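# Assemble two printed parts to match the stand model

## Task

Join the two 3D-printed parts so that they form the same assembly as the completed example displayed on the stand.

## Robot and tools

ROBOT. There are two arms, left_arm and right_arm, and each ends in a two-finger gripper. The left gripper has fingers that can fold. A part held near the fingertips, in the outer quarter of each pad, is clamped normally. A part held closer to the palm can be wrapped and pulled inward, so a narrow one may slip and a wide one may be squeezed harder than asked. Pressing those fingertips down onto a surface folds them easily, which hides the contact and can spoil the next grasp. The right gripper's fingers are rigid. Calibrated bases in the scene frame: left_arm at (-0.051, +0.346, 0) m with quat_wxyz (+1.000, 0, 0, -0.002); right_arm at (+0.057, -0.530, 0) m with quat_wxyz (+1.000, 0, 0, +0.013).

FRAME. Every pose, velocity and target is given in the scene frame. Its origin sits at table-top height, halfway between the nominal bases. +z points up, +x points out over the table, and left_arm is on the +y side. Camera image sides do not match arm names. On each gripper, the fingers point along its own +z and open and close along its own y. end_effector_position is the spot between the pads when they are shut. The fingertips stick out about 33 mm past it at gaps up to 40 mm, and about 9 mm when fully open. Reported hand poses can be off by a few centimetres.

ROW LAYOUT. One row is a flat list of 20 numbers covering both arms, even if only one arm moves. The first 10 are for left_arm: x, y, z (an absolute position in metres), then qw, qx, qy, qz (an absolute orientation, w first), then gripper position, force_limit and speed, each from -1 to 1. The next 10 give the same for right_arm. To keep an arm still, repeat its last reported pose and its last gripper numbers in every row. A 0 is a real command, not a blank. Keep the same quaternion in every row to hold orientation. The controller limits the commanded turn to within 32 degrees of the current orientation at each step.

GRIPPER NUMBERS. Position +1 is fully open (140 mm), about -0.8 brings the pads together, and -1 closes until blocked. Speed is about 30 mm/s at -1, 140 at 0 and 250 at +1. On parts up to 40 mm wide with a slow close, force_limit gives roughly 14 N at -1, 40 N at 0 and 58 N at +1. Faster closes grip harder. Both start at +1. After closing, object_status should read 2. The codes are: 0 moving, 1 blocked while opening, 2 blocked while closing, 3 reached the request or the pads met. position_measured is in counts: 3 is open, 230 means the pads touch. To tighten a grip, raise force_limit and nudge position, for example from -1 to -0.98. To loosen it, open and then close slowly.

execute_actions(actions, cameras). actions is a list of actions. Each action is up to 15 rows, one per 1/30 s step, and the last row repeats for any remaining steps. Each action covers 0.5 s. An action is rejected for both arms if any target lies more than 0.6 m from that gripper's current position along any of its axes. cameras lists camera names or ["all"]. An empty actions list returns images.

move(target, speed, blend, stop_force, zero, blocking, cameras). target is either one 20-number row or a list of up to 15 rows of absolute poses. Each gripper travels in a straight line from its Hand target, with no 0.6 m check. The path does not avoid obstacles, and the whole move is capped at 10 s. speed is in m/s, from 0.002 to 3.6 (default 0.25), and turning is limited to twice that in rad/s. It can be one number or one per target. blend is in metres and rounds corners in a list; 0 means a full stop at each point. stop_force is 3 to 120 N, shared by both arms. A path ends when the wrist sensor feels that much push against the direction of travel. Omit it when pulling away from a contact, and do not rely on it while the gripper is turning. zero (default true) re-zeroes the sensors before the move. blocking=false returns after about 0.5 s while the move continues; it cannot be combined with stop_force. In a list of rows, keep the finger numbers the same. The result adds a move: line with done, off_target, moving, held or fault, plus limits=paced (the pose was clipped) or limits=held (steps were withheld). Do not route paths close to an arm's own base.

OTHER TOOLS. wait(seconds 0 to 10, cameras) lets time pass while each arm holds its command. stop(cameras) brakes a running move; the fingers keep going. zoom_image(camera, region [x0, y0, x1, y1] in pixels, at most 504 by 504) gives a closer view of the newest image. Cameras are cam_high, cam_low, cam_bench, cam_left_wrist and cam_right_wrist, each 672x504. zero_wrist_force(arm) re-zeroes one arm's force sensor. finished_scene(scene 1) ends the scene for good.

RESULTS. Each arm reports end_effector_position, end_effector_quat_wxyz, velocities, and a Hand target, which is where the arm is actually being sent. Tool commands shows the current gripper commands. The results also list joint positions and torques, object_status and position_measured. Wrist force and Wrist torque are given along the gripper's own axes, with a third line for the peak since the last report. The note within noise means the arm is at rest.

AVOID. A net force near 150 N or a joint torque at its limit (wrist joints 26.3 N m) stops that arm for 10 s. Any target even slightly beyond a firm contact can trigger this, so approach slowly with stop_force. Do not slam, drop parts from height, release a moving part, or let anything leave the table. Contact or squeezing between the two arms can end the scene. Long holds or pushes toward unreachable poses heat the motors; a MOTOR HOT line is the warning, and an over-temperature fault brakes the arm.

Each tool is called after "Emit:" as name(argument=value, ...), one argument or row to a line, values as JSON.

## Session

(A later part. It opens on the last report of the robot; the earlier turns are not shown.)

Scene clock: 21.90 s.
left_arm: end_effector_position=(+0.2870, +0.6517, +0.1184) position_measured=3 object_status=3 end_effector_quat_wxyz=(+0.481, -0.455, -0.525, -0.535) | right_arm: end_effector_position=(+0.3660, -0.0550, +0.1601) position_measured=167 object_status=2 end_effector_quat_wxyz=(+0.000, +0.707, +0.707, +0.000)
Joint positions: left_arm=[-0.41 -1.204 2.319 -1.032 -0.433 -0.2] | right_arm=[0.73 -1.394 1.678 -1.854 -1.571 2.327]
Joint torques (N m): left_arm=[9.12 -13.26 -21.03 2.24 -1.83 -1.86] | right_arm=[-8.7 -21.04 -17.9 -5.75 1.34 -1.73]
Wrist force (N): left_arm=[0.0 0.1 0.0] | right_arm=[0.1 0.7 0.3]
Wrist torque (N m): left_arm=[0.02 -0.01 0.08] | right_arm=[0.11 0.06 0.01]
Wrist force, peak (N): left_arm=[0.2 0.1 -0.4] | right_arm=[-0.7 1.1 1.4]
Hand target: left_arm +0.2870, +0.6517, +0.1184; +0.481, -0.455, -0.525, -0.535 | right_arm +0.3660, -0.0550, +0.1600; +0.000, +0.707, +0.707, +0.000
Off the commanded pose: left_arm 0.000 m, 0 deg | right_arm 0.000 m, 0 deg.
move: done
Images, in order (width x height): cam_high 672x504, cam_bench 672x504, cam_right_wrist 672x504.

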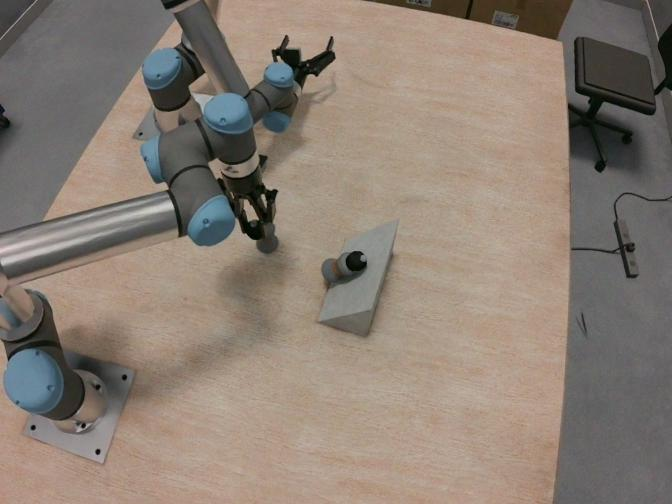

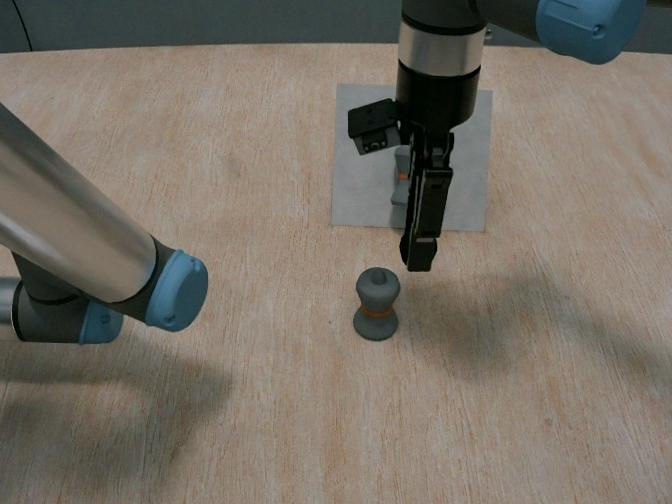

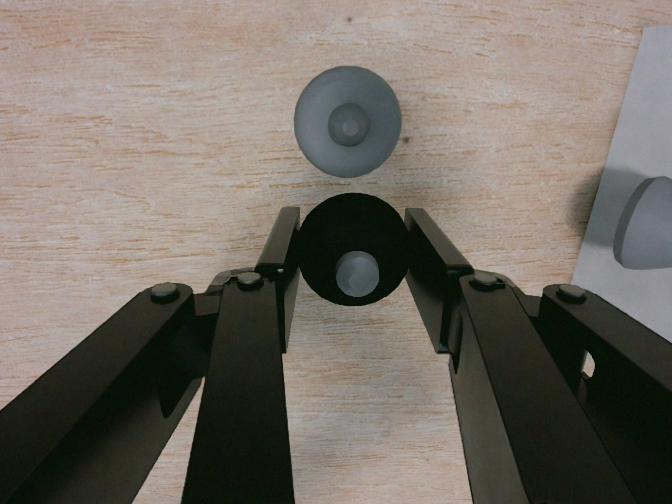

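Emit:
move(
  target=[0.2870,0.6517,0.1184,0.481,-0.455,-0.525,-0.535,1,1,1,0.364,-0.006,0.175,0,0.7071,0.7071,0,-1,-0.3,-1],
  speed=0.1,
  cameras=["cam_right_wrist","cam_bench","cam_high"],
)

Emit:
zoom_image(
  camera="cam_bench",
  region=[320, 200, 460, 350],
)

Emit:
zoom_image(
  camera="cam_high",
  region=[200, 170, 320, 270],
)

Emit:
zoom_image(
  camera="cam_right_wrist",
  region=[250, 150, 450, 320],
)

Scene clock: 24.30 s.
left_arm: end_effector_position=(+0.2870, +0.6517, +0.1184) position_measured=3 object_status=3 end_effector_quat_wxyz=(+0.481, -0.455, -0.525, -0.535) | right_arm: end_effector_position=(+0.3640, -0.0061, +0.1750) position_measured=167 object_status=2 end_effector_quat_wxyz=(+0.000, +0.707, +0.707, +0.000)
Joint positions: left_arm=[-0.41 -1.204 2.319 -1.032 -0.433 -0.2] | right_arm=[0.793 -1.308 1.531 -1.794 -1.571 2.39]
Joint torques (N m): left_arm=[8.47 -12.75 -19.83 2.44 -1.7 -1.88] | right_arm=[11.05 -23.33 -28.73 -0.19 -1.15 1.66]
Wrist force (N): left_arm=[0.1 -0.2 -0.1] | right_arm=[0.0 0.9 0.7]
Wrist torque (N m): left_arm=[-0.05 -0.02 0.07] | right_arm=[0.17 0.07 -0.10]
Wrist force, peak (N): left_arm=[0.4 -0.2 -0.4] | right_arm=[-1.0 0.8 0.5]
Hand target: left_arm +0.2870, +0.6517, +0.1184; +0.481, -0.455, -0.525, -0.535 | right_arm +0.3640, -0.0060, +0.1750; +0.000, +0.707, +0.707, +0.000
Off the commanded pose: left_arm 0.000 m, 0 deg | right_arm 0.000 m, 0 deg.
move: done
Images, in order (width x height): cam_high 672x504, cam_bench 672x504, cam_right_wrist 672x504.

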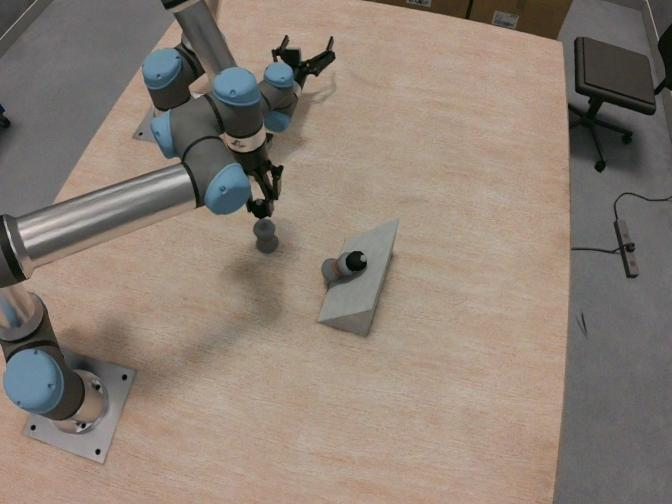

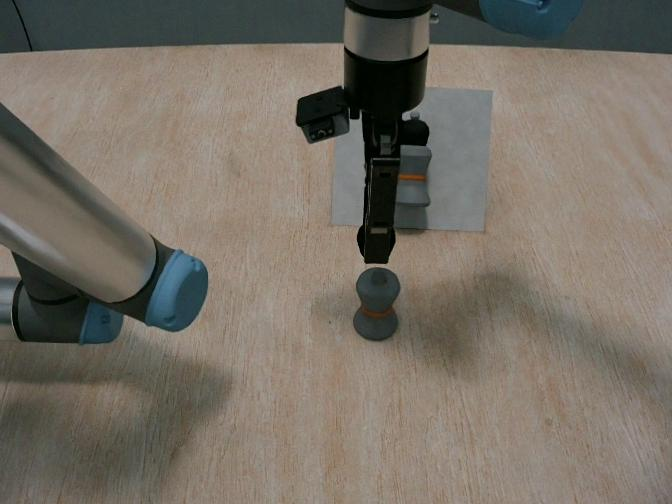

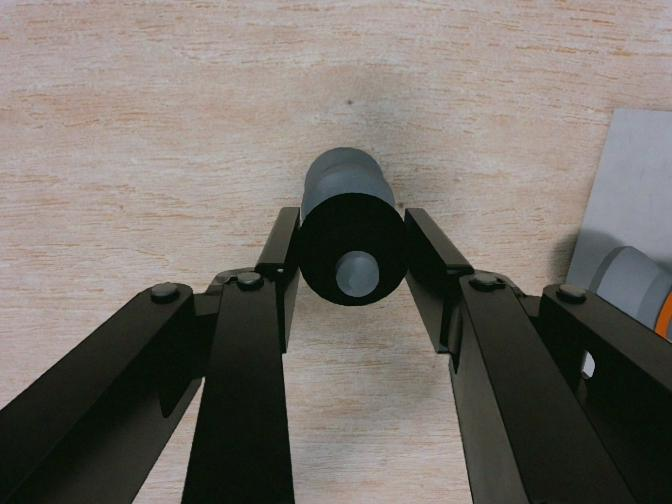

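Scaled by 3.360 from the camera's 672x504 image, which has a finer 960x720 frame.

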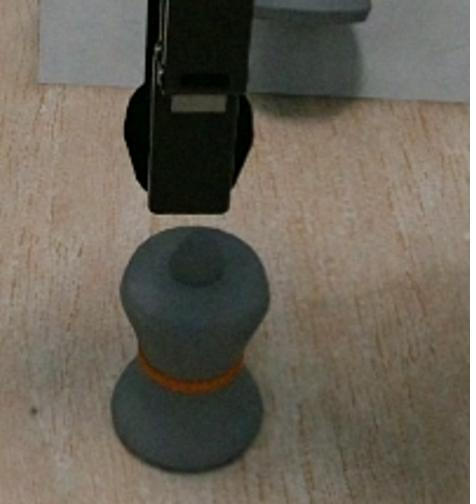

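Scaled by 4.200 from the camera's 672x504 image, which has a finer 960x720 frame.

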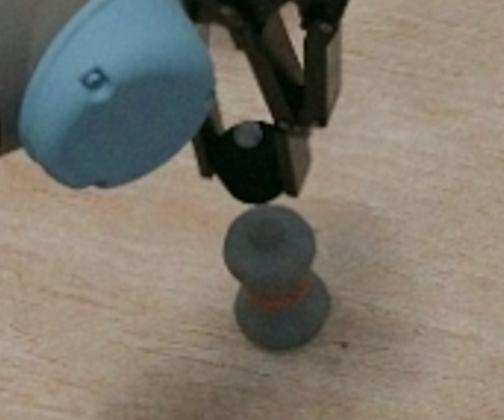

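Scaled by 2.520 from the camera's 672x504 image, which has a finer 960x720 frame.

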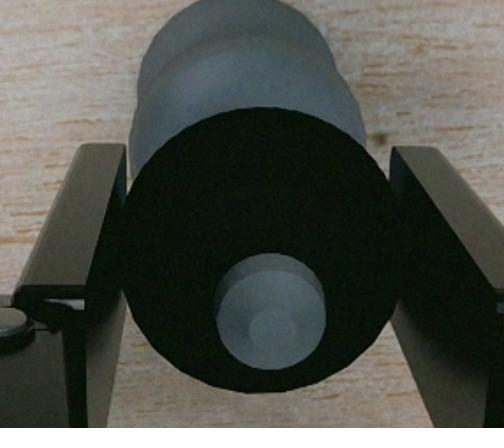

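Emit:
move(
  target=[0.2870,0.6517,0.1184,0.481,-0.455,-0.525,-0.535,1,1,1,0.366,-0.009,0.155,0,0.7071,0.7071,0,-1,-0.3,-1],
  speed=0.05,
  stop_force=5,
  cameras=["cam_right_wrist","cam_bench","cam_high"],
)

Emit:
zoom_image(
  camera="cam_bench",
  region=[320, 200, 460, 350],
)

Emit:
zoom_image(
  camera="cam_high",
  region=[200, 170, 320, 270],
)

Scene clock: 26.67 s.
left_arm: end_effector_position=(+0.2870, +0.6517, +0.1184) position_measured=3 object_status=3 end_effector_quat_wxyz=(+0.481, -0.455, -0.525, -0.535) | right_arm: end_effector_position=(+0.3660, -0.0090, +0.1550) position_measured=167 object_status=2 end_effector_quat_wxyz=(+0.000, +0.707, +0.707, +0.000)
Joint positions: left_arm=[-0.41 -1.204 2.319 -1.032 -0.433 -0.2] | right_arm=[0.787 -1.3 1.573 -1.844 -1.571 2.384]
Joint torques (N m): left_arm=[8.69 -12.52 -19.65 2.22 -1.88 -1.8] | right_arm=[-8.96 -25.73 -15.53 -5.64 0.64 -1.96]
Wrist force (N): left_arm=[0.1 0.0 0.0] | right_arm=[0.2 0.6 0.3]
Wrist torque (N m): left_arm=[0.00 -0.02 0.07] | right_arm=[0.10 0.04 0.02]
Wrist force, peak (N): left_arm=[0.4 -0.2 0.1] | right_arm=[0.1 0.8 1.0]
Hand target: left_arm +0.2870, +0.6517, +0.1184; +0.481, -0.455, -0.525, -0.535 | right_arm +0.3660, -0.0090, +0.1550; +0.000, +0.707, +0.707, +0.000
Off the commanded pose: left_arm 0.000 m, 0 deg | right_arm 0.000 m, 0 deg.
move: done
Images, in order (width x height): cam_high 672x504, cam_bench 672x504, cam_right_wrist 672x504.

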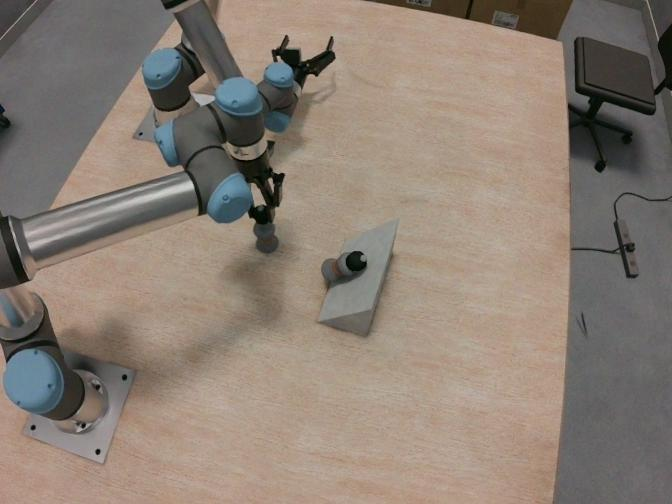

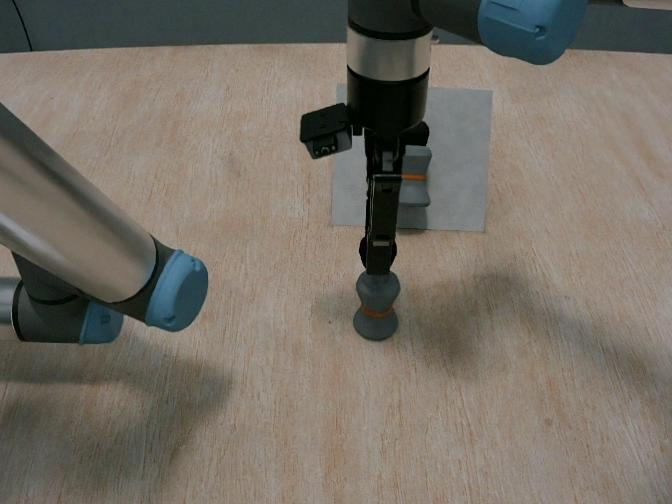

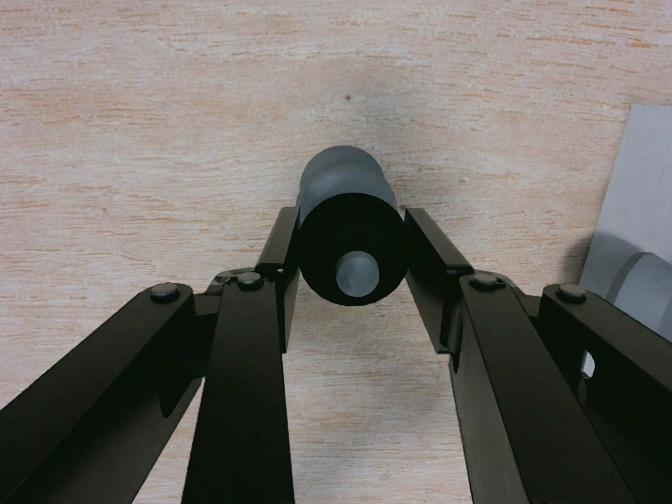

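Scaled by 3.360 from the camera's 672x504 image, which has a finer 960x720 frame.

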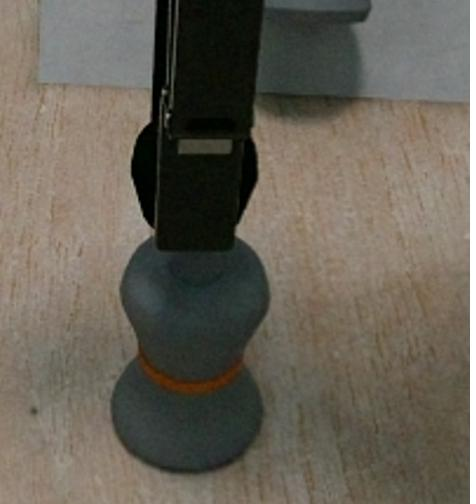

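Scaled by 4.200 from the camera's 672x504 image, which has a finer 960x720 frame.

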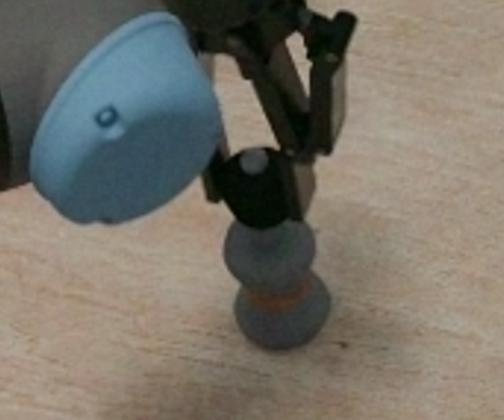

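Emit:
move(
  target=[0.2870,0.6517,0.1184,0.481,-0.455,-0.525,-0.535,1,1,1,0.366,-0.010,0.11,0,0.7071,0.7071,0,-1,-0.3,-1],
  speed=0.015,
  stop_force=3,
  cameras=["cam_right_wrist","cam_bench","cam_high"],
)

Emit:
zoom_image(
  camera="cam_bench",
  region=[320, 200, 460, 350],
)

Emit:
zoom_image(
  camera="cam_high",
  region=[200, 170, 320, 270],
)

Scene clock: 30.43 s.
left_arm: end_effector_position=(+0.2870, +0.6517, +0.1184) position_measured=3 object_status=3 end_effector_quat_wxyz=(+0.481, -0.455, -0.525, -0.535) | right_arm: end_effector_position=(+0.3660, -0.0097, +0.1247) position_measured=167 object_status=2 end_effector_quat_wxyz=(+0.000, +0.707, +0.707, +0.000)
Joint positions: left_arm=[-0.41 -1.204 2.319 -1.032 -0.433 -0.2] | right_arm=[0.786 -1.28 1.628 -1.919 -1.571 2.383]
Joint torques (N m): left_arm=[8.5 -13.95 -20.19 2.2 -1.81 -1.83] | right_arm=[-2.79 -52.95 -27.23 -0.16 -0.09 -0.44]
Wrist force (N): left_arm=[0.1 0.1 0.1] | right_arm=[-1.2 0.0 -2.0]
Wrist torque (N m): left_arm=[0.02 -0.02 0.07] | right_arm=[0.09 0.14 0.02]
Wrist force, peak (N): left_arm=[0.4 0.1 -0.1] | right_arm=[-4.5 -0.6 -17.0]
Hand target: left_arm +0.2870, +0.6517, +0.1184; +0.481, -0.455, -0.525, -0.535 | right_arm +0.3660, -0.0097, +0.1247; +0.000, +0.707, +0.707, +0.000
Off the commanded pose: left_arm 0.000 m, 0 deg | right_arm 0.015 m, 0 deg.
move: contact (right_arm)
Images, in order (width x height): cam_high 672x504, cam_bench 672x504, cam_right_wrist 672x504.

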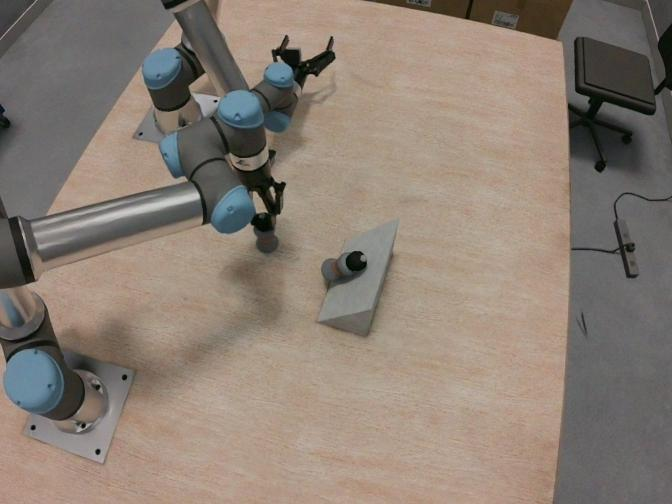

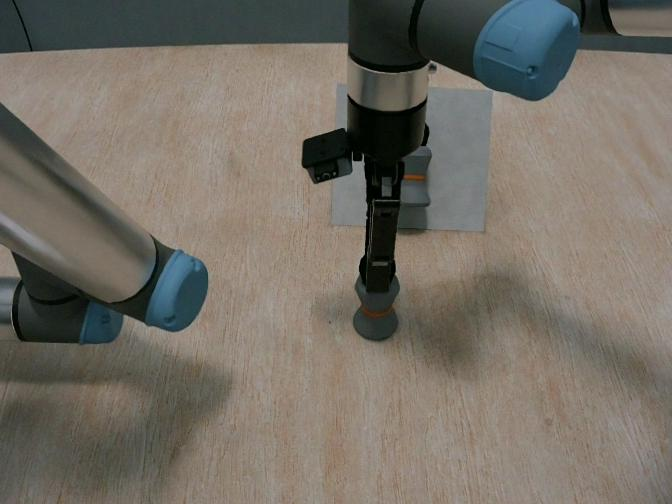

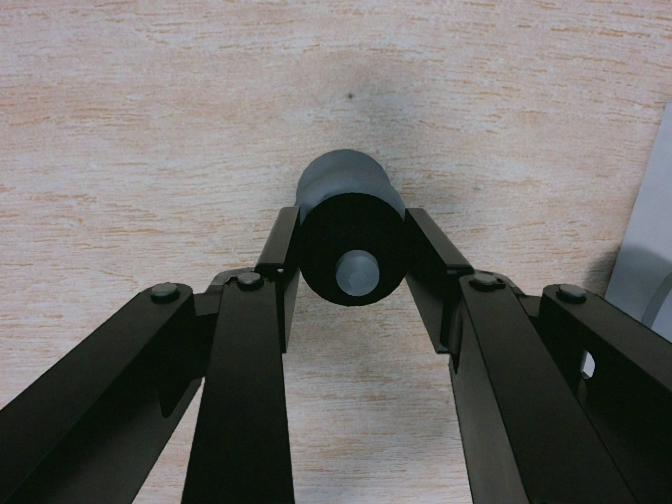

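Scaled by 3.360 from the camera's 672x504 image, which has a finer 960x720 frame.

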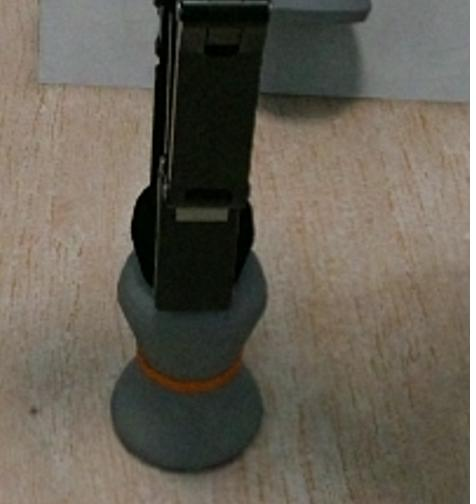

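Scaled by 4.200 from the camera's 672x504 image, which has a finer 960x720 frame.

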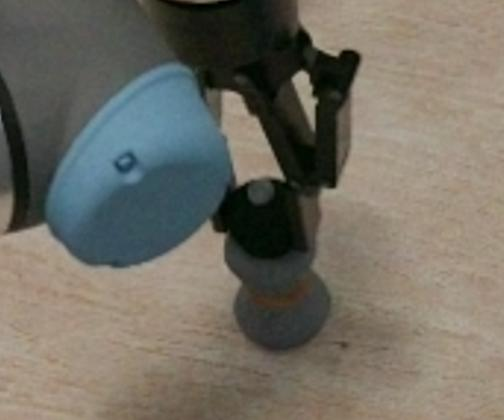

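Emit:
move(
  target=[0.2870,0.6517,0.1184,0.481,-0.455,-0.525,-0.535,1,1,1,0.366,-0.0097,0.11,0,0.7071,0.7071,0,-1,-0.3,-1],
  speed=0.006,
  stop_force=15,
  cameras=["cam_right_wrist","cam_bench","cam_high"],
)

Emit:
zoom_image(
  camera="cam_bench",
  region=[320, 200, 460, 350],
)

Scene clock: 32.57 s.
left_arm: end_effector_position=(+0.2870, +0.6517, +0.1184) position_measured=3 object_status=3 end_effector_quat_wxyz=(+0.481, -0.455, -0.525, -0.535) | right_arm: end_effector_position=(+0.3660, -0.0096, +0.1242) position_measured=167 object_status=2 end_effector_quat_wxyz=(+0.000, +0.707, +0.707, +0.000)
Joint positions: left_arm=[-0.41 -1.204 2.319 -1.032 -0.433 -0.2] | right_arm=[0.786 -1.279 1.629 -1.921 -1.571 2.383]
Joint torques (N m): left_arm=[9.15 -13.3 -19.52 2.3 -1.67 -1.9] | right_arm=[3.1 -43.56 -22.04 0.19 0.05 0.35]
Wrist force (N): left_arm=[0.2 -0.1 0.0] | right_arm=[-3.7 -0.4 -15.0]
Wrist torque (N m): left_arm=[-0.02 -0.03 0.08] | right_arm=[0.20 0.12 0.03]
Wrist force, peak (N): left_arm=[0.2 0.1 -0.4] | right_arm=[-5.0 -1.4 -22.4]
Hand target: left_arm +0.2870, +0.6517, +0.1184; +0.481, -0.455, -0.525, -0.535 | right_arm +0.3660, -0.0096, +0.1242; +0.000, +0.707, +0.707, +0.000
Off the commanded pose: left_arm 0.000 m, 0 deg | right_arm 0.014 m, 0 deg.
move: contact (right_arm)
Images, in order (width x height): cam_high 672x504, cam_bench 672x504, cam_right_wrist 672x504.

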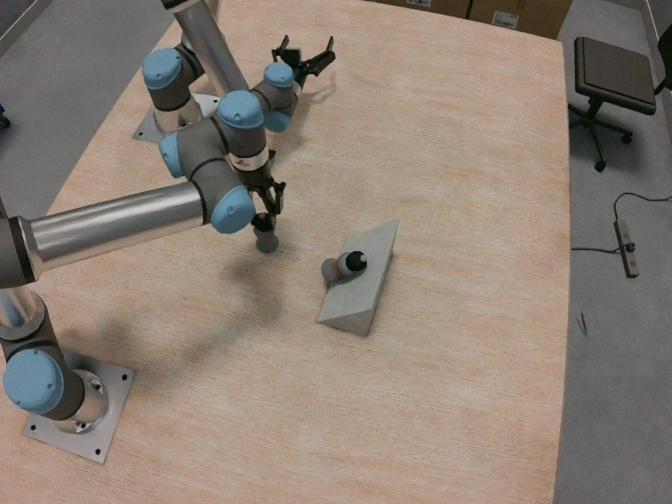

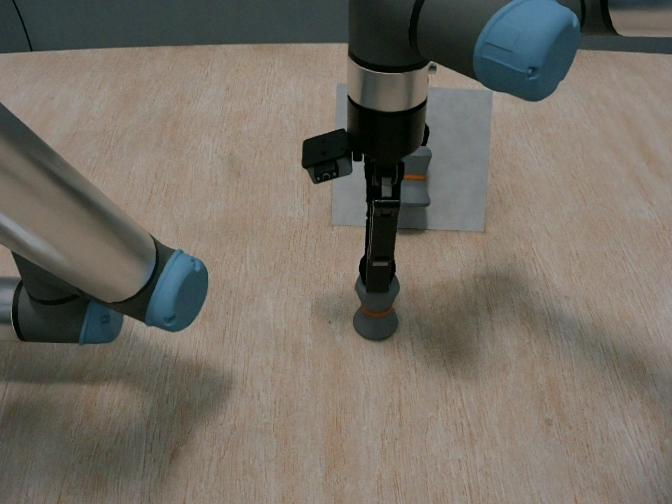

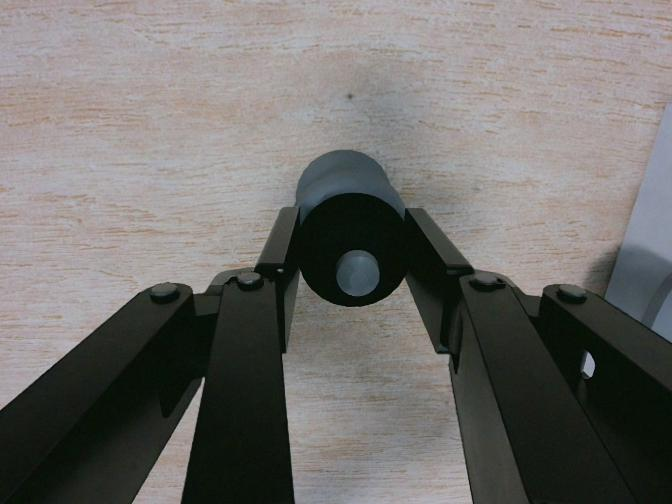

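Scaled by 3.360 from the camera's 672x504 image, which has a finer 960x720 frame.

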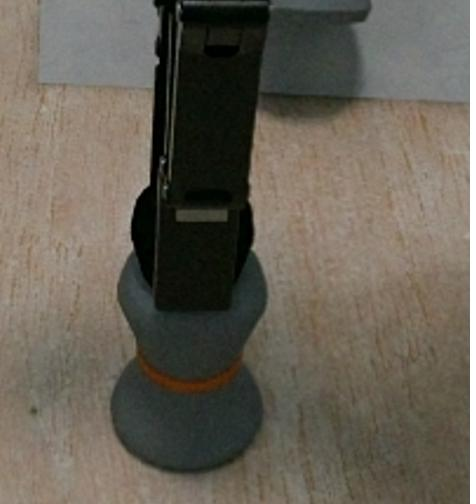

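Emit:
move(
  target=[
    [0.2870,0.6517,0.1184,0.481,-0.455,-0.525,-0.535,1,1,1,0.366,-0.0097,0.1247,0,0.7071,0.7071,0,-1,-0.3,-1],
    [0.2870,0.6517,0.1184,0.481,-0.455,-0.525,-0.535,1,1,1,0.366,-0.0097,0.1249,0,0.7071,0.7071,0,0.6,-0.3,-1],
  ],
  speed=0.02,
  cameras=["cam_right_wrist","cam_bench"],
)

Emit:
zoom_image(
  camera="cam_bench",
  region=[320, 200, 460, 350],
)

Scene clock: 36.40 s.
left_arm: end_effector_position=(+0.2870, +0.6517, +0.1184) position_measured=3 object_status=3 end_effector_quat_wxyz=(+0.481, -0.455, -0.525, -0.535) | right_arm: end_effector_position=(+0.3660, -0.0097, +0.1249) position_measured=53 object_status=0 end_effector_quat_wxyz=(+0.000, +0.707, +0.707, +0.000)
Joint positions: left_arm=[-0.41 -1.204 2.319 -1.032 -0.433 -0.2] | right_arm=[0.786 -1.28 1.627 -1.918 -1.571 2.383]
Joint torques (N m): left_arm=[8.8 -13.17 -19.78 2.18 -1.68 -1.81] | right_arm=[-5.23 -53.54 -28.2 -0.08 0.36 -2]
Wrist force (N): left_arm=[0.3 0.0 -0.2] | right_arm=[0.0 0.7 0.2]
Wrist torque (N m): left_arm=[0.01 -0.06 0.07] | right_arm=[0.10 0.08 0.02]
Wrist force, peak (N): left_arm=[0.5 -0.1 0.0] | right_arm=[-4.0 -0.4 -15.4]
Hand target: left_arm +0.2870, +0.6517, +0.1184; +0.481, -0.455, -0.525, -0.535 | right_arm +0.3660, -0.0097, +0.1249; +0.000, +0.707, +0.707, +0.000
Off the commanded pose: left_arm 0.000 m, 0 deg | right_arm 0.000 m, 0 deg.
move: done
Images, in order (width x height): cam_bench 672x504, cam_right_wrist 672x504.

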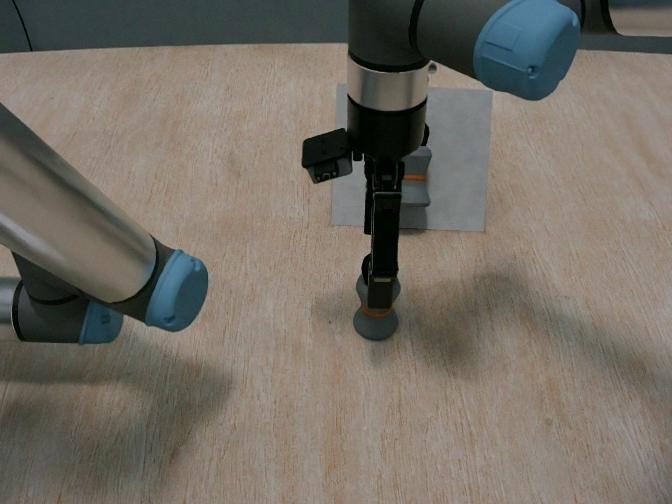

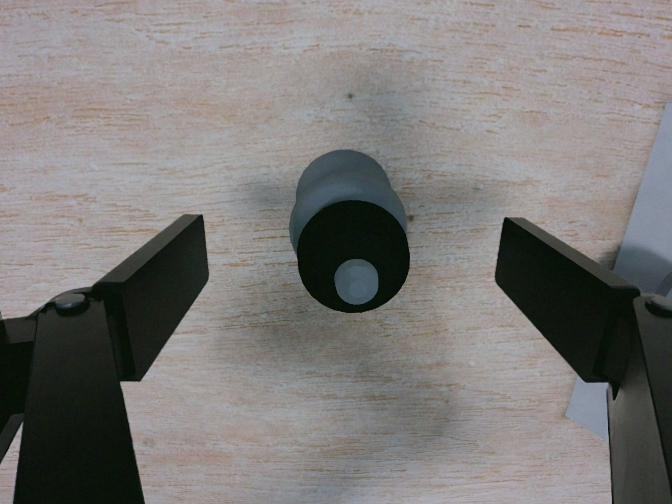

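Scaled by 3.360 from the camera's 672x504 image, which has a finer 960x720 frame.

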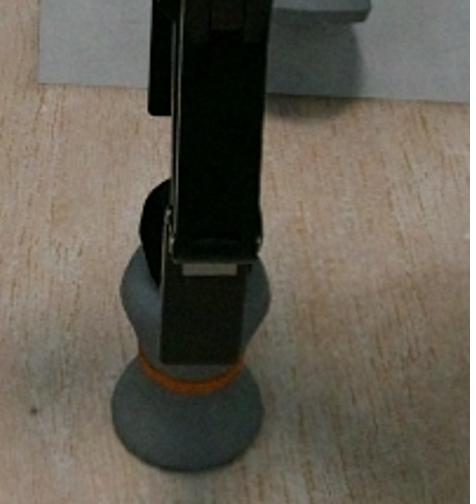

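Emit:
move(
  target=[0.2870,0.6517,0.1184,0.481,-0.455,-0.525,-0.535,1,1,1,0.366,-0.0097,0.25,0,0.7071,0.7071,0,0.6,-0.3,-1],
  speed=0.15,
  cameras=["cam_right_wrist","cam_bench","cam_high"],
)

Emit:
zoom_image(
  camera="cam_bench",
  region=[320, 80, 480, 350],
)

Emit:
zoom_image(
  camera="cam_high",
  region=[220, 180, 400, 300],
)

Scene clock: 38.20 s.
left_arm: end_effector_position=(+0.2870, +0.6517, +0.1184) position_measured=3 object_status=3 end_effector_quat_wxyz=(+0.481, -0.455, -0.525, -0.535) | right_arm: end_effector_position=(+0.3660, -0.0097, +0.2499) position_measured=53 object_status=3 end_effector_quat_wxyz=(+0.000, +0.707, +0.707, +0.000) end_effector_velocity=(+0.000, +0.000, +0.001) end_effector_angular_velocity=(-0.002, +0.002, +0.002)
Joint positions: left_arm=[-0.41 -1.204 2.319 -1.032 -0.433 -0.2] | right_arm=[0.786 -1.336 1.374 -1.609 -1.571 2.383]
Joint velocities: left_arm=[within noise] | right_arm=[0 0.001 -0.004 0.005 0 -0.002]
Joint torques (N m): left_arm=[8.94 -12.23 -19.35 2.2 -1.78 -1.79] | right_arm=[-9.18 -22.96 -29.3 -0.04 -1.18 -0.96]
Wrist force (N): left_arm=[0.0 0.1 0.0] | right_arm=[-0.2 0.6 0.2]
Wrist torque (N m): left_arm=[0.01 -0.01 0.07] | right_arm=[0.09 0.13 0.05]
Wrist force, peak (N): left_arm=[0.3 0.2 -0.2] | right_arm=[-0.2 0.9 1.6]
Hand target: left_arm +0.2870, +0.6517, +0.1184; +0.481, -0.455, -0.525, -0.535 | right_arm +0.3660, -0.0097, +0.2500; +0.000, +0.707, +0.707, +0.000
Off the commanded pose: left_arm 0.000 m, 0 deg | right_arm 0.000 m, 0 deg.
move: done
Images, in order (width x height): cam_high 672x504, cam_bench 672x504, cam_right_wrist 672x504.

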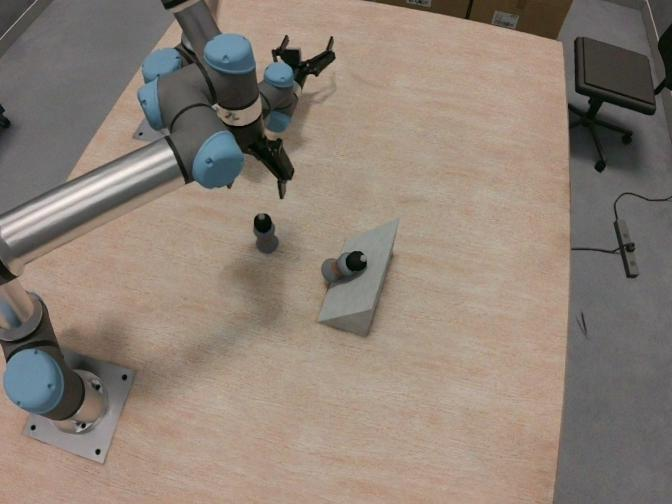

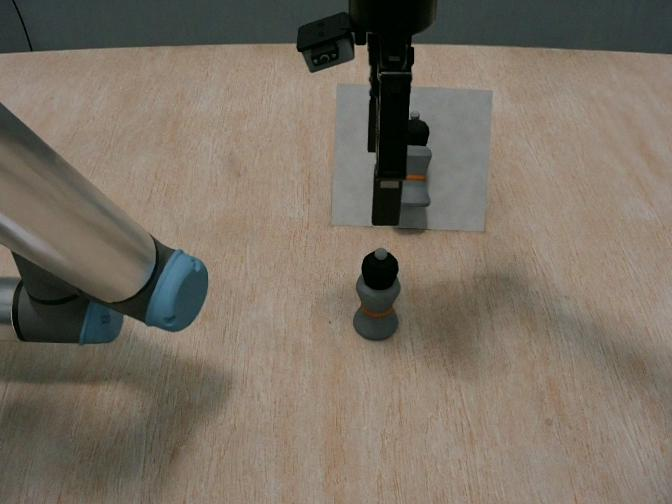

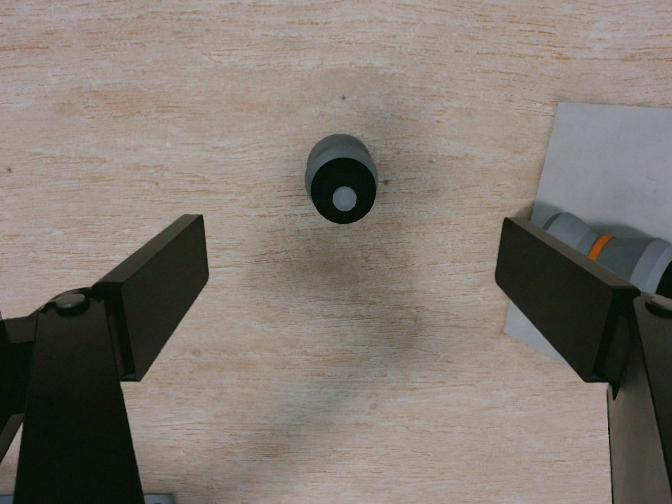

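Scaled by 1.867 from the camera's 672x504 image, which has a finer 960x720 frame.

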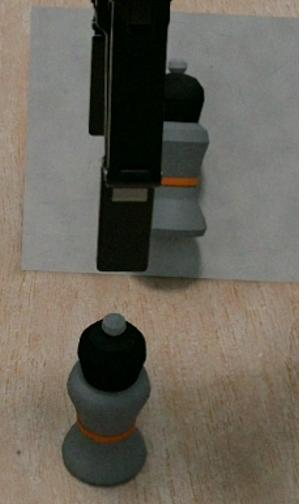

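Scaled by 2.800 from the camera's 672x504 image, which has a finer 960x720 frame.

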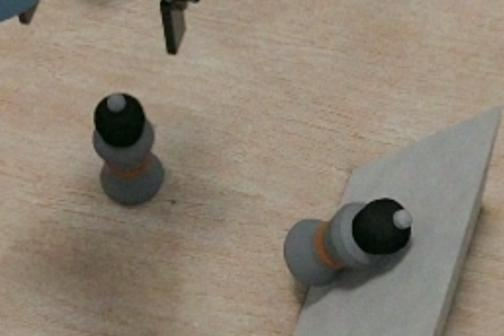

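Emit:
zoom_image(
  camera="cam_bench",
  region=[340, 235, 420, 345],
)

Emit:
zoom_image(
  camera="cam_right_wrist",
  region=[280, 110, 400, 240],
)

Emit:
zoom_image(
  camera="cam_high",
  region=[240, 200, 300, 260],
)

Scaled by 4.582 from the camera's 672x504 image, which has a finer 960x720 frame.

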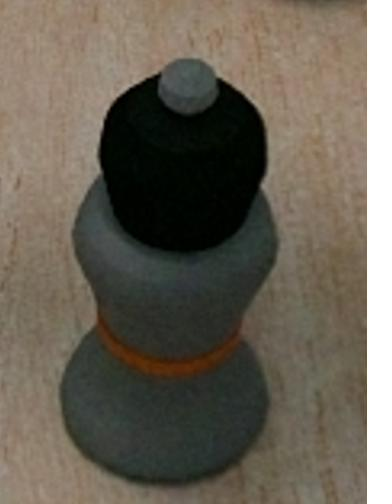

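Scaled by 3.877 from the camera's 672x504 image, which has a finer 960x720 frame.

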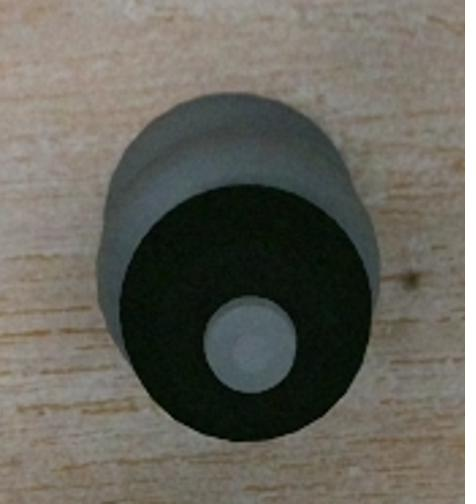

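Scaled by 8.400 from the camera's 672x504 image, which has a finer 960x720 frame.

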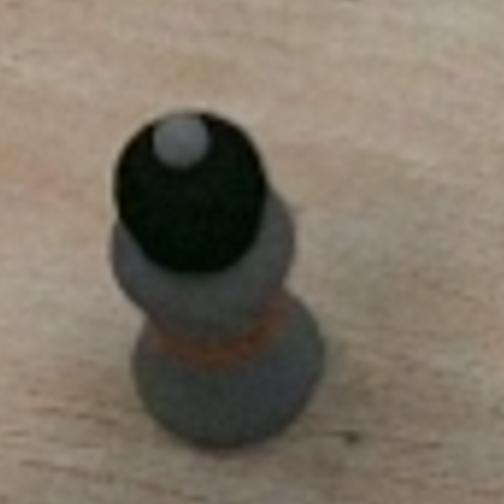

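Emit:
move(
  target=[
    [0.2870,0.6517,0.1184,0.481,-0.455,-0.525,-0.535,1,1,1,0.364,-0.0114,0.25,0,0.7071,0.7071,0,-1,-0.3,-1],
    [0.2870,0.6517,0.1184,0.481,-0.455,-0.525,-0.535,1,1,1,0.364,-0.0114,0.19,0,0.7071,0.7071,0,-1,-0.3,-1],
  ],
  speed=0.08,
)

Emit:
move(
  target=[0.2870,0.6517,0.1184,0.481,-0.455,-0.525,-0.535,1,1,1,0.364,-0.0114,0.155,0,0.7071,0.7071,0,-1,-0.3,-1],
  speed=0.012,
  stop_force=6,
  cameras=["cam_bench","cam_high"],
)

Emit:
zoom_image(
  camera="cam_bench",
  region=[320, 200, 460, 350],
)

Emit:
zoom_image(
  camera="cam_high",
  region=[200, 170, 320, 270],
)

Scene clock: 44.87 s.
left_arm: end_effector_position=(+0.2870, +0.6517, +0.1184) position_measured=3 object_status=3 end_effector_quat_wxyz=(+0.481, -0.455, -0.525, -0.535) | right_arm: end_effector_position=(+0.3640, -0.0114, +0.1901) position_measured=231 object_status=3 end_effector_quat_wxyz=(+0.000, +0.707, +0.707, +0.000)
Joint positions: left_arm=[-0.41 -1.204 2.319 -1.032 -0.433 -0.2] | right_arm=[0.787 -1.326 1.515 -1.76 -1.571 2.383]
Joint torques (N m): left_arm=[8.12 -13.64 -19.24 2.12 -1.71 -1.67] | right_arm=[8.16 -23.1 -16.43 -5.99 0.79 1.11]
Wrist force (N): left_arm=[0.2 0.1 0.1] | right_arm=[-0.1 0.9 0.1]
Wrist torque (N m): left_arm=[0.02 -0.04 0.07] | right_arm=[0.16 0.12 0.00]
Wrist force, peak (N): left_arm=[0.4 0.0 -0.3] | right_arm=[-0.2 0.8 0.9]
Hand target: left_arm +0.2870, +0.6517, +0.1184; +0.481, -0.455, -0.525, -0.535 | right_arm +0.3640, -0.0114, +0.1900; +0.000, +0.707, +0.707, +0.000
Off the commanded pose: left_arm 0.000 m, 0 deg | right_arm 0.000 m, 0 deg.
move: done

Scene clock: 48.13 s.
left_arm: end_effector_position=(+0.2870, +0.6517, +0.1184) position_measured=3 object_status=3 end_effector_quat_wxyz=(+0.481, -0.455, -0.525, -0.535) | right_arm: end_effector_position=(+0.3640, -0.0114, +0.1678) position_measured=231 object_status=3 end_effector_quat_wxyz=(+0.000, +0.707, +0.707, +0.000)
Joint positions: left_arm=[-0.41 -1.204 2.319 -1.032 -0.433 -0.2] | right_arm=[0.787 -1.315 1.559 -1.815 -1.571 2.383]
Joint torques (N m): left_arm=[7.84 -12.1 -19.61 2.11 -1.73 -1.69] | right_arm=[-2.56 -47.6 -25.74 0.46 0.86 -0.49]
Wrist force (N): left_arm=[0.1 -0.2 -0.1] | right_arm=[-0.6 0.4 -6.7]
Wrist torque (N m): left_arm=[-0.05 -0.03 0.07] | right_arm=[0.11 0.08 0.00]
Wrist force, peak (N): left_arm=[0.4 0.1 -0.3] | right_arm=[-0.6 0.2 -14.5]
Hand target: left_arm +0.2870, +0.6517, +0.1184; +0.481, -0.455, -0.525, -0.535 | right_arm +0.3640, -0.0114, +0.1678; +0.000, +0.707, +0.707, +0.000
Off the commanded pose: left_arm 0.000 m, 0 deg | right_arm 0.013 m, 0 deg.
move: contact (right_arm)
Images, in order (width x height): cam_high 672x504, cam_bench 672x504.

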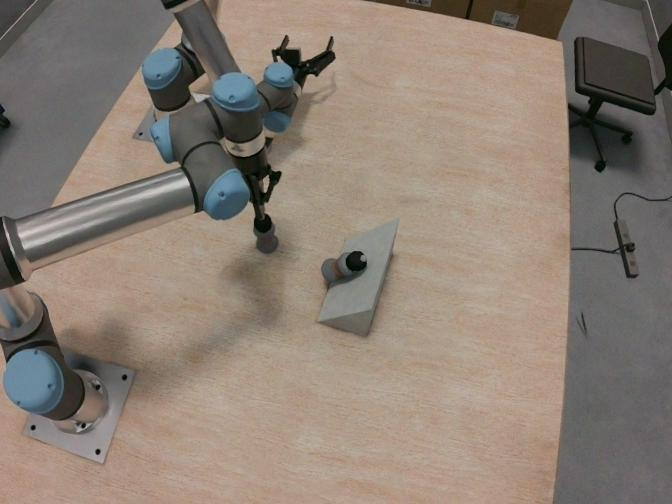

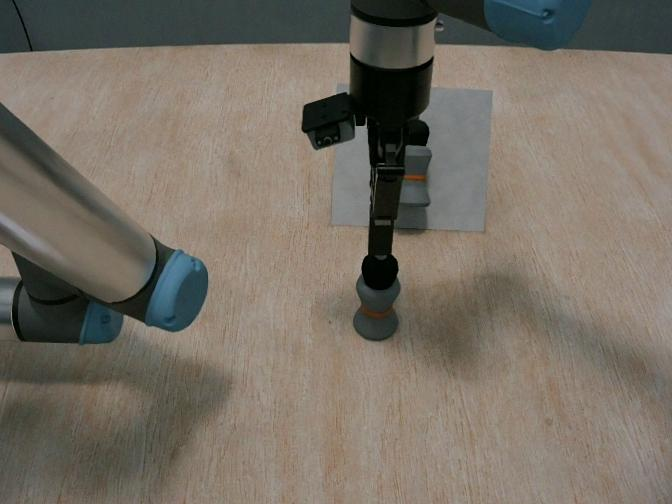

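Scaled by 3.360 from the camera's 672x504 image, which has a finer 960x720 frame.

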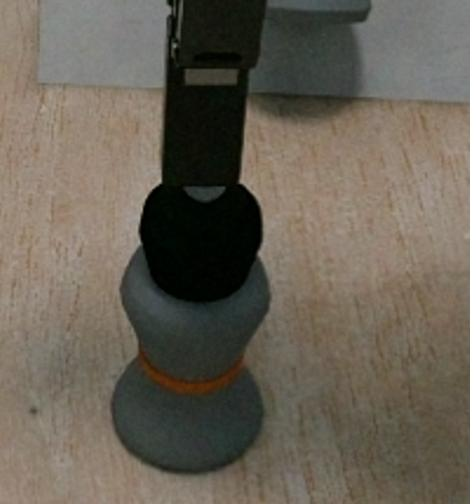

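Scaled by 4.200 from the camera's 672x504 image, which has a finer 960x720 frame.

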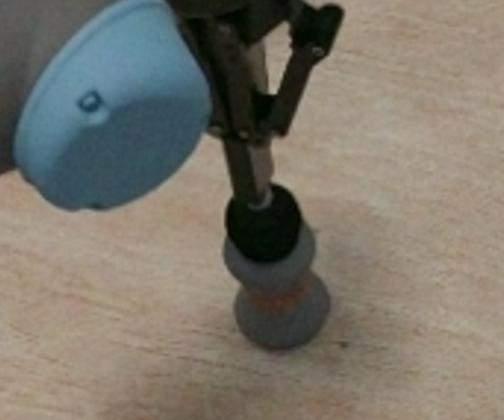

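Emit:
move(
  target=[0.2870,0.6517,0.1184,0.481,-0.455,-0.525,-0.535,1,1,1,0.364,-0.0114,0.155,0,0.7071,0.7071,0,-1,-0.3,-1],
  speed=0.005,
  stop_force=28,
)

Emit:
move(
  target=[0.2870,0.6517,0.1184,0.481,-0.455,-0.525,-0.535,1,1,1,0.364,-0.0114,0.25,0,0.7071,0.7071,0,-1,-0.3,-1],
  speed=0.12,
  cameras=["cam_bench","cam_high","cam_right_wrist"],
)

Emit:
zoom_image(
  camera="cam_bench",
  region=[340, 235, 420, 345],
)

Scene clock: 50.20 s.
left_arm: end_effector_position=(+0.2870, +0.6517, +0.1184) position_measured=3 object_status=3 end_effector_quat_wxyz=(+0.481, -0.455, -0.525, -0.535) | right_arm: end_effector_position=(+0.3641, -0.0113, +0.1665) position_measured=231 object_status=3 end_effector_quat_wxyz=(+0.000, +0.707, +0.707, +0.000)
Joint positions: left_arm=[-0.41 -1.204 2.319 -1.032 -0.433 -0.2] | right_arm=[0.787 -1.314 1.562 -1.819 -1.571 2.383]
Joint torques (N m): left_arm=[7.04 -14.08 -19.87 2.03 -1.74 -1.61] | right_arm=[-2 -31.13 -15.24 2.41 0.82 -0.66]
Wrist force (N): left_arm=[0.1 -0.1 0.1] | right_arm=[-2.6 -0.3 -34.9]
Wrist torque (N m): left_arm=[-0.02 -0.03 0.08] | right_arm=[0.18 0.07 0.01]
Wrist force, peak (N): left_arm=[0.4 -0.1 -0.1] | right_arm=[-2.7 -1.1 -39.9]
Hand target: left_arm +0.2870, +0.6517, +0.1184; +0.481, -0.455, -0.525, -0.535 | right_arm +0.3641, -0.0113, +0.1665; +0.000, +0.707, +0.707, +0.000
Off the commanded pose: left_arm 0.000 m, 0 deg | right_arm 0.012 m, 0 deg.
move: contact (right_arm)

Scene clock: 51.53 s.
left_arm: end_effector_position=(+0.2870, +0.6517, +0.1184) position_measured=3 object_status=3 end_effector_quat_wxyz=(+0.481, -0.455, -0.525, -0.535) | right_arm: end_effector_position=(+0.3640, -0.0114, +0.2500) position_measured=231 object_status=3 end_effector_quat_wxyz=(+0.000, +0.707, +0.707, +0.000)
Joint positions: left_arm=[-0.41 -1.204 2.319 -1.032 -0.433 -0.2] | right_arm=[0.787 -1.342 1.382 -1.61 -1.571 2.383]
Joint torques (N m): left_arm=[7.74 -12.95 -19.6 2.02 -1.68 -1.62] | right_arm=[-9.03 -24.93 -29.95 -0.08 -0.85 -0.01]
Wrist force (N): left_arm=[0.2 -0.1 -0.1] | right_arm=[0.3 1.0 0.3]
Wrist torque (N m): left_arm=[-0.03 -0.05 0.07] | right_arm=[0.17 0.02 0.01]
Wrist force, peak (N): left_arm=[0.4 -0.1 0.0] | right_arm=[-2.4 -0.6 -34.6]
Hand target: left_arm +0.2870, +0.6517, +0.1184; +0.481, -0.455, -0.525, -0.535 | right_arm +0.3640, -0.0114, +0.2500; +0.000, +0.707, +0.707, +0.000
Off the commanded pose: left_arm 0.000 m, 0 deg | right_arm 0.000 m, 0 deg.
move: done
Images, in order (width x height): cam_high 672x504, cam_bench 672x504, cam_right_wrist 672x504.

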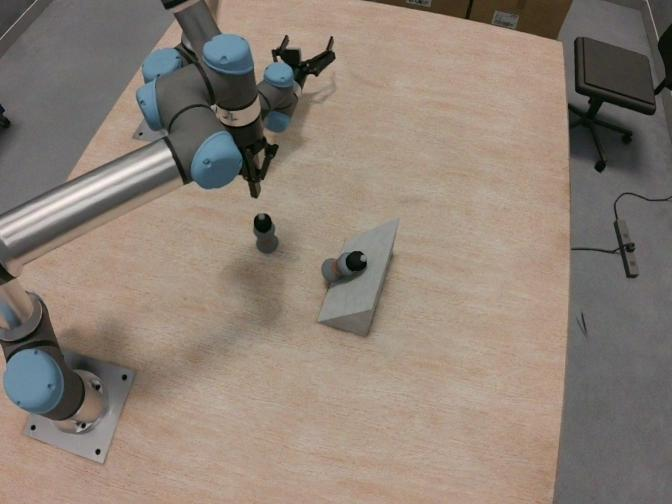

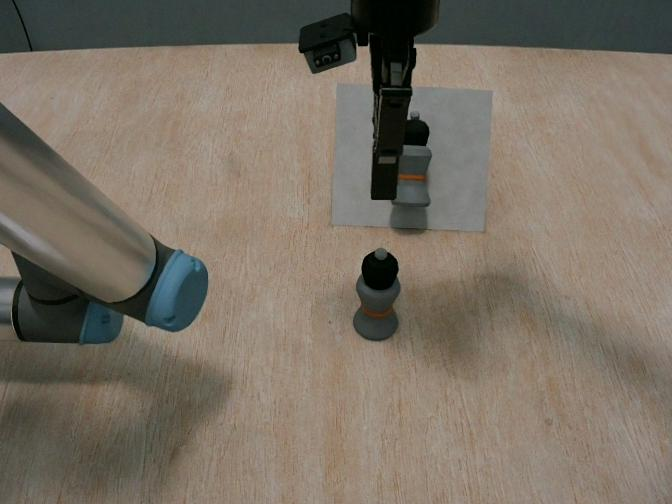

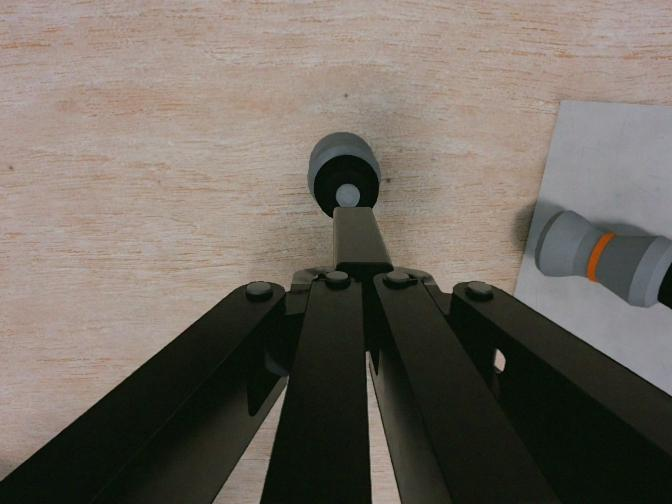

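Scaled by 4.582 from the camera's 672x504 image, which has a finer 960x720 frame.

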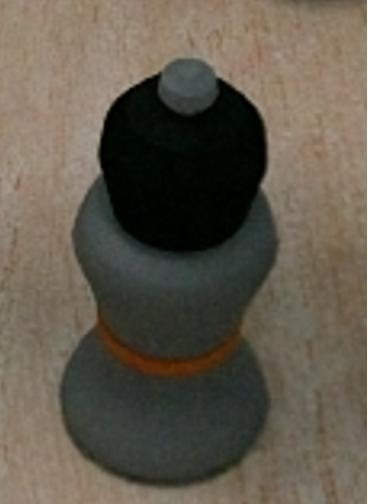

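Image unchanged; seated firmly.

Emit:
finished_scene(
)

The scene is finished: the task was done.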